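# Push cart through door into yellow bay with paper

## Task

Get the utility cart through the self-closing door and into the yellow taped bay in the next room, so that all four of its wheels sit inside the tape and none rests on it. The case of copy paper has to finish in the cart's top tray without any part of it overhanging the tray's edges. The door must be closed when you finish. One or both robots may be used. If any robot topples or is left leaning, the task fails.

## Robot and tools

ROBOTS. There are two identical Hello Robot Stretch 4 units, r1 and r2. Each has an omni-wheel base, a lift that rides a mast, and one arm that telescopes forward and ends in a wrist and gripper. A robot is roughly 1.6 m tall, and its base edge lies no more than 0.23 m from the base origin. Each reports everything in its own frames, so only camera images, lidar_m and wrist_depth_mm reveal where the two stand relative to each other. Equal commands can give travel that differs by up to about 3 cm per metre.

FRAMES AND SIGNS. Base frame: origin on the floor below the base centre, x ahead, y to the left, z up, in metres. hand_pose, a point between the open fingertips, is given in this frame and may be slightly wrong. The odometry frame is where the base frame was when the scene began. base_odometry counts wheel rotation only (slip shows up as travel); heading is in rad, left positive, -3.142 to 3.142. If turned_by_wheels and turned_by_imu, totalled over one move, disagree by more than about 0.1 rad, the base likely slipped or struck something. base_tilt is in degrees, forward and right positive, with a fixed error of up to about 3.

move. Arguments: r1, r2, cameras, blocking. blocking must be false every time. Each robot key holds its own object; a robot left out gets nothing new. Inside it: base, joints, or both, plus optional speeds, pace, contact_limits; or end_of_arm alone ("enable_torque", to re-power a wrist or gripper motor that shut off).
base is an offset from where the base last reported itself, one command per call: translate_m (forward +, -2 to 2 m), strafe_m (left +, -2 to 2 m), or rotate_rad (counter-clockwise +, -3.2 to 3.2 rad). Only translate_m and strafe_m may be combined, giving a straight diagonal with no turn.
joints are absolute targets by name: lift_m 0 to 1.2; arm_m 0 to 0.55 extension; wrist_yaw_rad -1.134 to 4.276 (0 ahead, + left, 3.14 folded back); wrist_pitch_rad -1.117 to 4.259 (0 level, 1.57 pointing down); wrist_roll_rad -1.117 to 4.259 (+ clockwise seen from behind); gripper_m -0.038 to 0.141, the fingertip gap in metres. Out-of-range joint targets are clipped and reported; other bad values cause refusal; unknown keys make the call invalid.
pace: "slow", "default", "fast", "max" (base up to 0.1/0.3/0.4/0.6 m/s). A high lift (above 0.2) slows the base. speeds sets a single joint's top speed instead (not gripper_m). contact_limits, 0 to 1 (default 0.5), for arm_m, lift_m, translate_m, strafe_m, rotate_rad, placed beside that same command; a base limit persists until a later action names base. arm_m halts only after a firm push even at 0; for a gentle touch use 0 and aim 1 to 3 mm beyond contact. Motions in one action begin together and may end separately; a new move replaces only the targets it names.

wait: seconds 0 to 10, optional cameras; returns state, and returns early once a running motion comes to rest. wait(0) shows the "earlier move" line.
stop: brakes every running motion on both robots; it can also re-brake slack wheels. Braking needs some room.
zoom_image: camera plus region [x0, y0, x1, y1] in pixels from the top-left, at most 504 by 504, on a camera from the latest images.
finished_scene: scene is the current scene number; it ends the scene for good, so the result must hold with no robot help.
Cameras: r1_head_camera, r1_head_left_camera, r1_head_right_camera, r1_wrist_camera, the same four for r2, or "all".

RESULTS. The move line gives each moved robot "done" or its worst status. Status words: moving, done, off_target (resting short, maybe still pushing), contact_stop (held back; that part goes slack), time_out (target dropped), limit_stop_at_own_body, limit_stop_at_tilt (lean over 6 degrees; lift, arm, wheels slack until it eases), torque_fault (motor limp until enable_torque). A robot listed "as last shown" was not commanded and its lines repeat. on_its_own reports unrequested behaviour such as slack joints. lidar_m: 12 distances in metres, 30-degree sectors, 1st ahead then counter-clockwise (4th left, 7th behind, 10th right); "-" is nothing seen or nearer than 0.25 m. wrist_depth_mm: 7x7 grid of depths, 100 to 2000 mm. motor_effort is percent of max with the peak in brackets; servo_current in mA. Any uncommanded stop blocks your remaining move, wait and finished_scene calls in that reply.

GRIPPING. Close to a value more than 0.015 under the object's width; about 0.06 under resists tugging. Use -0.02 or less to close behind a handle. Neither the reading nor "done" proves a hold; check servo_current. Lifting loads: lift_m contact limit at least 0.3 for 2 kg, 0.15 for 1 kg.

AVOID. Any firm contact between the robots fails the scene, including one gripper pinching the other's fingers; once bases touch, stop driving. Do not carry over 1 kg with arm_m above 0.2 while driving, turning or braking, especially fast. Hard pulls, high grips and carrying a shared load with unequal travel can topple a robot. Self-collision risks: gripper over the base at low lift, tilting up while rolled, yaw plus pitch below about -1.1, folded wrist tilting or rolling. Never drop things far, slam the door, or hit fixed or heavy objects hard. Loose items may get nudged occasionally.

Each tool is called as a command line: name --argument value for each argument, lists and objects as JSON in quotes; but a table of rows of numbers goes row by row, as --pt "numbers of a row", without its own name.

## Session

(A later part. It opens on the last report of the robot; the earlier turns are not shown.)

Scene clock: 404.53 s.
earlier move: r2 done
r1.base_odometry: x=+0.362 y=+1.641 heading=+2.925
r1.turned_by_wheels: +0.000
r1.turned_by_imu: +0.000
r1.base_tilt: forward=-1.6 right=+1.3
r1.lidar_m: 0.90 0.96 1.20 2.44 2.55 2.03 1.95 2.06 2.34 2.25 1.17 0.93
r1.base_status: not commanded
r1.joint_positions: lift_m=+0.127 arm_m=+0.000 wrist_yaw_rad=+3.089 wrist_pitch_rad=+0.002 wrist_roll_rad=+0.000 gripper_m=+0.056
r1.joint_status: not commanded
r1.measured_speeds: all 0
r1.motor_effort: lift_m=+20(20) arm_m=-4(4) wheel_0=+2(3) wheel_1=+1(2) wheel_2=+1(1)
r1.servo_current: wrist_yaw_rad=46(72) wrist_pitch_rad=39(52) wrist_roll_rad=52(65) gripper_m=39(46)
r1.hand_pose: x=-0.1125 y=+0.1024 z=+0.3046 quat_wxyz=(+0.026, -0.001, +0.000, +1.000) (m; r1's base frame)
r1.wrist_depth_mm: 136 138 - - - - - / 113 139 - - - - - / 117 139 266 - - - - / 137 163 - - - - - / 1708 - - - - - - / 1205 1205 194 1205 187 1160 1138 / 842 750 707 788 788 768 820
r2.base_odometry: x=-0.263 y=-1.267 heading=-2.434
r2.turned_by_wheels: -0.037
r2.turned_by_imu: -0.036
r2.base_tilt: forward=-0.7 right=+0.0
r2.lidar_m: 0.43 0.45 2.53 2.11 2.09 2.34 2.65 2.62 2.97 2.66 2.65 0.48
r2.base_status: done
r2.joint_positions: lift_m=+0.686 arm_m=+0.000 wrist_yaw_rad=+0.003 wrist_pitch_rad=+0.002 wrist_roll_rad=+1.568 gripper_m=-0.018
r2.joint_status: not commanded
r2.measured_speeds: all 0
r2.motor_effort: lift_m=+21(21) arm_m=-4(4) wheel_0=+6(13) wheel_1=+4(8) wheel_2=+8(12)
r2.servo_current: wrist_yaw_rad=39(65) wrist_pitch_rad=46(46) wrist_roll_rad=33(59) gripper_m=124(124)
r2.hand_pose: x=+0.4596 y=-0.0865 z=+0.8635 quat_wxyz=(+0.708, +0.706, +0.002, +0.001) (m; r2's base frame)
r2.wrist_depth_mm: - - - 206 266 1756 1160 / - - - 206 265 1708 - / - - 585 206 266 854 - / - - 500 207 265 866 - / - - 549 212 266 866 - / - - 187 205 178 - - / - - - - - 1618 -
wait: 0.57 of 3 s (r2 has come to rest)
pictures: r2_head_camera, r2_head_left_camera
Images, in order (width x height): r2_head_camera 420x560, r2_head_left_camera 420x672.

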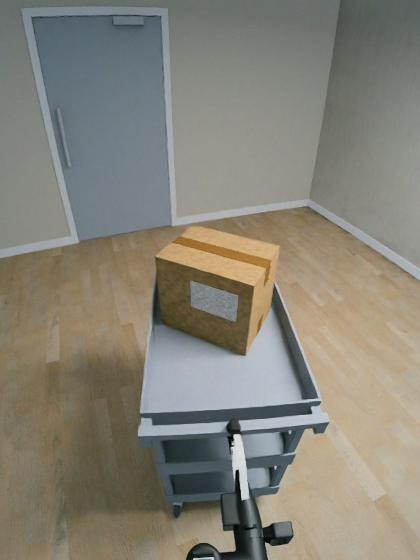

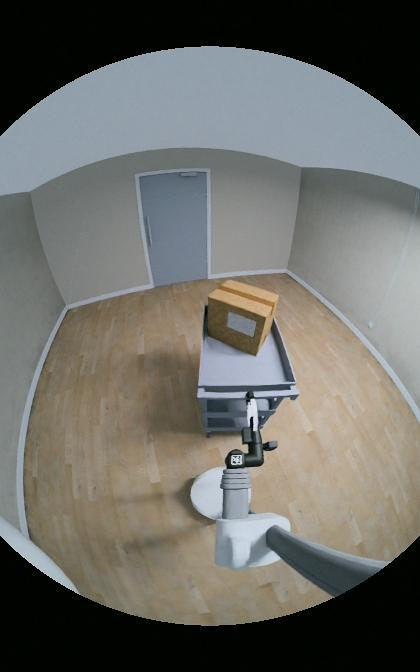

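move --r2 '{"base": {"translate_m": -0.85}}' --blocking false

wait --seconds 5 --cameras '["r2_head_camera"]'

move --r2 '{"base": {"strafe_m": -0.16}, "pace": "slow"}' --blocking false

wait --seconds 3.5

move --r2 '{"base": {"rotate_rad": 0.165}, "pace": "slow"}' --blocking false

wait --seconds 3 --cameras '["r2_head_camera"]'

Scene clock: 417.07 s.
move: r2 moving
r1: as last shown
r1.lidar_m: 0.89 0.94 1.23 2.44 2.57 2.02 1.94 2.05 2.37 2.26 1.17 0.90
r1.servo_current: wrist_yaw_rad=39(59) wrist_pitch_rad=46(46) wrist_roll_rad=39(65) gripper_m=46(46)
r1.wrist_depth_mm: 136 139 - - - - - / 113 139 - - - - - / 117 139 270 - - - - / 137 163 - - - - - / 1708 - - - - - - / 1205 1205 194 1205 188 1160 1118 / 842 759 715 788 798 768 809
r2.base_odometry: x=-0.240 y=-1.247 heading=-2.434
r2.turned_by_wheels: +0.000
r2.turned_by_imu: +0.001
r2.base_tilt: forward=-0.6 right=+0.1
r2.lidar_m: 0.42 0.43 2.54 2.10 2.11 2.33 2.58 2.59 2.90 2.67 2.66 0.47
r2.base_status: translate_m moving
r2.joint_positions: lift_m=+0.686 arm_m=+0.000 wrist_yaw_rad=+0.004 wrist_pitch_rad=+0.002 wrist_roll_rad=+1.568 gripper_m=-0.018
r2.joint_status: not commanded
r2.measured_speeds: translate_m=-0.123 strafe_m=+0.000 rotate_rad=-0.001 lift_m=+0.000 arm_m=+0.000 wrist_yaw_rad=+0.001 wrist_pitch_rad=+0.000 wrist_roll_rad=+0.000
r2.motor_effort: lift_m=+21(21) arm_m=-4(4) wheel_0=-6(9) wheel_1=-8(8) wheel_2=+17(19)
r2.servo_current: wrist_yaw_rad=46(65) wrist_pitch_rad=46(46) wrist_roll_rad=46(52) gripper_m=111(117)
r2.hand_pose: x=+0.4596 y=-0.0863 z=+0.8635 quat_wxyz=(+0.708, +0.706, +0.002, +0.001) (m; r2's base frame)
r2.wrist_depth_mm: - - - 206 266 1661 1182 / - - - 206 266 1756 - / - - 591 206 266 866 - / - - 500 207 267 866 - / - - 549 208 268 854 - / - - 186 206 178 - - / - - - - - 1618 -
pictures: none

Scene clock: 420.90 s.
earlier move: r2 done
r1.base_odometry: x=+0.362 y=+1.641 heading=+2.925
r1.turned_by_wheels: +0.000
r1.turned_by_imu: +0.000
r1.base_tilt: forward=-1.6 right=+1.3
r1.lidar_m: 0.90 0.96 1.20 2.44 2.58 2.03 1.94 2.07 2.34 2.26 1.21 0.92
r1.base_status: not commanded
r1.joint_positions: lift_m=+0.127 arm_m=+0.000 wrist_yaw_rad=+3.089 wrist_pitch_rad=+0.002 wrist_roll_rad=+0.000 gripper_m=+0.056
r1.joint_status: not commanded
r1.measured_speeds: all 0
r1.motor_effort: lift_m=+20(20) arm_m=-4(4) wheel_0=+2(3) wheel_1=+1(2) wheel_2=+1(1)
r1.servo_current: wrist_yaw_rad=59(72) wrist_pitch_rad=39(52) wrist_roll_rad=33(72) gripper_m=39(52)
r1.hand_pose: x=-0.1125 y=+0.1024 z=+0.3046 quat_wxyz=(+0.026, -0.001, +0.000, +1.000) (m; r1's base frame)
r1.wrist_depth_mm: 136 138 - - - - - / 113 139 - - - - - / 117 140 270 - - - - / 137 162 - - - - - / 1708 - - - - - - / 1205 1205 194 1182 187 1182 1118 / 842 732 707 798 788 768 820
r2.base_odometry: x=+0.383 y=-0.715 heading=-2.434
r2.turned_by_wheels: -0.001
r2.turned_by_imu: -0.001
r2.base_tilt: forward=-0.7 right=+0.0
r2.lidar_m: 0.40 0.42 2.22 1.80 1.79 2.07 1.81 1.81 2.08 2.92 2.92 0.48
r2.base_status: done
r2.joint_positions: lift_m=+0.686 arm_m=+0.000 wrist_yaw_rad=+0.000 wrist_pitch_rad=+0.002 wrist_roll_rad=+1.568 gripper_m=-0.018
r2.joint_status: not commanded
r2.measured_speeds: all 0
r2.motor_effort: lift_m=+21(21) arm_m=-4(4) wheel_0=-4(13) wheel_1=-3(9) wheel_2=+4(19)
r2.servo_current: wrist_yaw_rad=59(65) wrist_pitch_rad=39(46) wrist_roll_rad=39(65) gripper_m=111(124)
r2.hand_pose: x=+0.4593 y=-0.0875 z=+0.8635 quat_wxyz=(+0.708, +0.706, +0.000, -0.001) (m; r2's base frame)
r2.wrist_depth_mm: - - - 226 289 1397 1118 / - - - 222 285 1708 525 / - - - 218 279 809 - / - - 512 273 273 854 - / - - 530 211 268 854 - / - - 186 206 178 842 - / - - 609 - 263 147 -
wait: 3.83 of 5 s (r2 has come to rest)
pictures: r2_head_camera
Images, in order (width x height): r2_head_camera 420x560.

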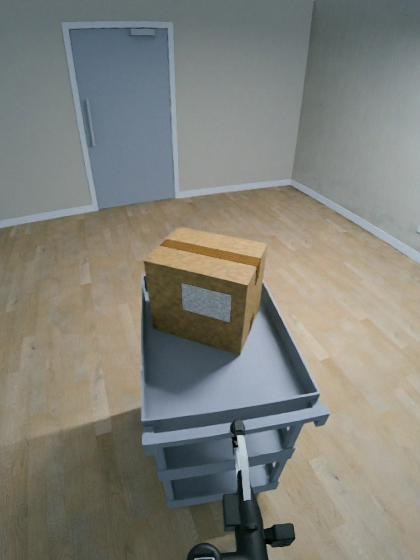

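Scene clock: 421.40 s.
move: r2 moving
r1: as last shown
r1.lidar_m: 0.90 0.93 1.19 2.44 2.54 2.03 1.93 2.06 2.35 2.27 1.18 0.92
r1.servo_current: wrist_yaw_rad=59(65) wrist_pitch_rad=46(46) wrist_roll_rad=46(59) gripper_m=39(46)
r1.wrist_depth_mm: 136 139 - - - - - / 113 139 - - - - - / 117 140 268 - - - - / 137 163 - - - - - / 1661 - - - - - - / 1160 1205 193 1182 187 1138 1118 / 854 741 707 798 798 778 809
r2.base_odometry: x=+0.373 y=-0.704 heading=-2.434
r2.turned_by_wheels: +0.000
r2.turned_by_imu: +0.001
r2.base_tilt: forward=-0.7 right=+0.1
r2.lidar_m: 0.42 0.42 2.23 1.83 1.81 2.09 1.82 1.81 2.06 2.93 2.90 0.47
r2.base_status: strafe_m moving
r2.joint_positions: lift_m=+0.686 arm_m=+0.000 wrist_yaw_rad=+0.001 wrist_pitch_rad=+0.002 wrist_roll_rad=+1.568 gripper_m=-0.018
r2.joint_status: not commanded
r2.measured_speeds: translate_m=-0.001 strafe_m=-0.056 rotate_rad=+0.007 lift_m=+0.000 arm_m=+0.000 wrist_yaw_rad=+0.026 wrist_pitch_rad=+0.000 wrist_roll_rad=+0.000
r2.motor_effort: lift_m=+21(21) arm_m=-4(4) wheel_0=+10(11) wheel_1=-8(8) wheel_2=+1(3)
r2.servo_current: wrist_yaw_rad=52(59) wrist_pitch_rad=39(39) wrist_roll_rad=52(52) gripper_m=111(124)
r2.hand_pose: x=+0.4594 y=-0.0870 z=+0.8635 quat_wxyz=(+0.708, +0.706, +0.001, +0.000) (m; r2's base frame)
r2.wrist_depth_mm: - - - 223 286 1366 1042 / - - - 220 282 1756 530 / - - - 218 278 820 - / - - 500 272 273 866 - / - - 525 212 270 866 - / - - 188 205 178 842 - / - - - - 264 147 -
pictures: none

Scene clock: 423.63 s.
earlier move: r2 done
r1.base_odometry: x=+0.362 y=+1.641 heading=+2.925
r1.turned_by_wheels: +0.000
r1.turned_by_imu: +0.000
r1.base_tilt: forward=-1.6 right=+1.2
r1.lidar_m: 0.89 0.95 1.21 2.44 2.54 2.01 1.95 2.08 2.34 2.27 1.20 0.93
r1.base_status: not commanded
r1.joint_positions: lift_m=+0.127 arm_m=+0.000 wrist_yaw_rad=+3.089 wrist_pitch_rad=+0.002 wrist_roll_rad=+0.000 gripper_m=+0.056
r1.joint_status: not commanded
r1.measured_speeds: all 0
r1.motor_effort: lift_m=+20(20) arm_m=-4(4) wheel_0=+2(3) wheel_1=+1(2) wheel_2=+1(1)
r1.servo_current: wrist_yaw_rad=46(78) wrist_pitch_rad=33(52) wrist_roll_rad=39(65) gripper_m=39(46)
r1.hand_pose: x=-0.1125 y=+0.1024 z=+0.3046 quat_wxyz=(+0.026, -0.001, +0.000, +1.000) (m; r1's base frame)
r1.wrist_depth_mm: 136 138 - - - - - / 113 139 - - - - - / 117 140 270 - - - - / 137 163 - - - - - / 1756 - - - - - - / 1182 1205 194 1182 188 1138 1118 / 842 759 707 798 798 759 809
r2.base_odometry: x=+0.279 y=-0.593 heading=-2.434
r2.turned_by_wheels: +0.000
r2.turned_by_imu: +0.000
r2.base_tilt: forward=-0.7 right=+0.1
r2.lidar_m: 0.38 0.37 2.38 1.96 1.96 2.16 1.79 1.72 2.02 2.78 2.74 0.45
r2.base_status: done
r2.joint_positions: lift_m=+0.686 arm_m=+0.000 wrist_yaw_rad=+0.003 wrist_pitch_rad=+0.002 wrist_roll_rad=+1.568 gripper_m=-0.018
r2.joint_status: not commanded
r2.measured_speeds: all 0
r2.motor_effort: lift_m=+21(21) arm_m=-4(4) wheel_0=+3(14) wheel_1=-4(8) wheel_2=+0(3)
r2.servo_current: wrist_yaw_rad=46(65) wrist_pitch_rad=33(46) wrist_roll_rad=46(59) gripper_m=117(124)
r2.hand_pose: x=+0.4596 y=-0.0865 z=+0.8635 quat_wxyz=(+0.708, +0.706, +0.002, +0.001) (m; r2's base frame)
r2.wrist_depth_mm: - - - 300 - 1537 1118 / - - - 317 327 1499 407 / - - - 300 307 1708 530 / - - - 289 293 831 - / - - 504 216 274 842 - / - - 187 203 178 831 - / - - 539 - - 137 -
wait: 2.23 of 3.5 s (r2 has come to rest)
pictures: none

Scene clock: 424.13 s.
move: r2 moving
r1: as last shown
r1.base_tilt: forward=-1.6 right=+1.3
r1.lidar_m: 0.90 0.95 1.19 2.44 2.56 2.04 1.93 2.05 2.34 2.26 1.15 0.91
r1.motor_effort: lift_m=+20(20) arm_m=-4(4) wheel_0=+3(3) wheel_1=+1(2) wheel_2=+1(1)
r1.servo_current: wrist_yaw_rad=46(59) wrist_pitch_rad=46(46) wrist_roll_rad=39(65) gripper_m=46(46)
r1.wrist_depth_mm: 137 138 - - - - - / 113 139 - - - - - / 117 140 270 - - - - / 137 163 - - - - - / 1661 - - - - - - / 1182 1205 194 1229 187 1182 1118 / 842 759 699 798 798 778 809
r2.base_odometry: x=+0.279 y=-0.593 heading=-2.318
r2.turned_by_wheels: +0.116
r2.turned_by_imu: +0.112
r2.base_tilt: forward=-0.7 right=+0.1
r2.lidar_m: 0.40 0.40 2.27 1.94 1.96 2.00 1.77 1.78 2.14 2.77 2.79 0.48
r2.base_status: rotate_rad moving
r2.joint_positions: lift_m=+0.686 arm_m=+0.000 wrist_yaw_rad=-0.008 wrist_pitch_rad=+0.002 wrist_roll_rad=+1.568 gripper_m=-0.018
r2.joint_status: not commanded
r2.measured_speeds: translate_m=-0.001 strafe_m=+0.000 rotate_rad=+0.335 lift_m=+0.000 arm_m=+0.000 wrist_yaw_rad=+0.000 wrist_pitch_rad=+0.000 wrist_roll_rad=+0.000
r2.motor_effort: lift_m=+21(21) arm_m=-4(4) wheel_0=-10(12) wheel_1=-4(8) wheel_2=-13(16)
r2.servo_current: wrist_yaw_rad=59(59) wrist_pitch_rad=52(52) wrist_roll_rad=52(59) gripper_m=117(117)
r2.hand_pose: x=+0.4586 y=-0.0896 z=+0.8635 quat_wxyz=(+0.708, +0.706, -0.002, -0.003) (m; r2's base frame)
r2.wrist_depth_mm: - - - 297 304 314 315 / - - - 294 294 1708 1118 / - - - 283 286 1708 - / - - 569 276 273 878 - / - - 508 210 268 854 - / - - 186 202 179 788 - / - - 569 - - 137 -
pictures: none

Scene clock: 424.73 s.
earlier move: r2 done
r1.base_odometry: x=+0.362 y=+1.641 heading=+2.925
r1.turned_by_wheels: +0.000
r1.turned_by_imu: +0.000
r1.base_tilt: forward=-1.6 right=+1.3
r1.lidar_m: 0.89 0.94 1.19 2.44 2.54 2.01 1.93 2.05 2.36 2.28 1.17 0.93
r1.base_status: not commanded
r1.joint_positions: lift_m=+0.127 arm_m=+0.000 wrist_yaw_rad=+3.089 wrist_pitch_rad=+0.002 wrist_roll_rad=+0.000 gripper_m=+0.056
r1.joint_status: not commanded
r1.measured_speeds: all 0
r1.motor_effort: lift_m=+20(20) arm_m=-4(4) wheel_0=+3(3) wheel_1=+1(2) wheel_2=+1(1)
r1.servo_current: wrist_yaw_rad=26(72) wrist_pitch_rad=46(52) wrist_roll_rad=46(65) gripper_m=46(46)
r1.hand_pose: x=-0.1125 y=+0.1024 z=+0.3046 quat_wxyz=(+0.026, -0.001, +0.000, +1.000) (m; r1's base frame)
r1.wrist_depth_mm: 136 138 - - - - - / 113 139 - - - - - / 117 139 271 - - - - / 137 163 - - - - - / 1661 - - - - - - / 1160 1205 194 1205 188 1160 1160 / 842 750 715 809 798 778 809
r2.base_odometry: x=+0.279 y=-0.593 heading=-2.270
r2.turned_by_wheels: +0.048
r2.turned_by_imu: +0.047
r2.base_tilt: forward=-0.7 right=+0.1
r2.lidar_m: 0.40 0.45 2.21 1.96 1.97 1.98 1.78 1.80 2.22 2.78 2.79 0.48
r2.base_status: done
r2.joint_positions: lift_m=+0.686 arm_m=+0.000 wrist_yaw_rad=+0.003 wrist_pitch_rad=+0.002 wrist_roll_rad=+1.568 gripper_m=-0.018
r2.joint_status: not commanded
r2.measured_speeds: all 0
r2.motor_effort: lift_m=+21(21) arm_m=-4(4) wheel_0=-3(12) wheel_1=-5(8) wheel_2=-2(16)
r2.servo_current: wrist_yaw_rad=46(59) wrist_pitch_rad=46(52) wrist_roll_rad=46(59) gripper_m=117(117)
r2.hand_pose: x=+0.4596 y=-0.0866 z=+0.8635 quat_wxyz=(+0.708, +0.706, +0.002, +0.000) (m; r2's base frame)
r2.wrist_depth_mm: - - - 215 277 1537 1160 / - - - 213 274 1808 512 / - - 683 211 271 842 - / - - 500 209 268 866 - / - - 530 206 265 854 - / - - 187 204 178 854 - / - - 627 - 260 1618 -
wait: 0.60 of 3 s (r2 has come to rest)
pictures: r2_head_camera
Images, in order (width x height): r2_head_camera 420x560.

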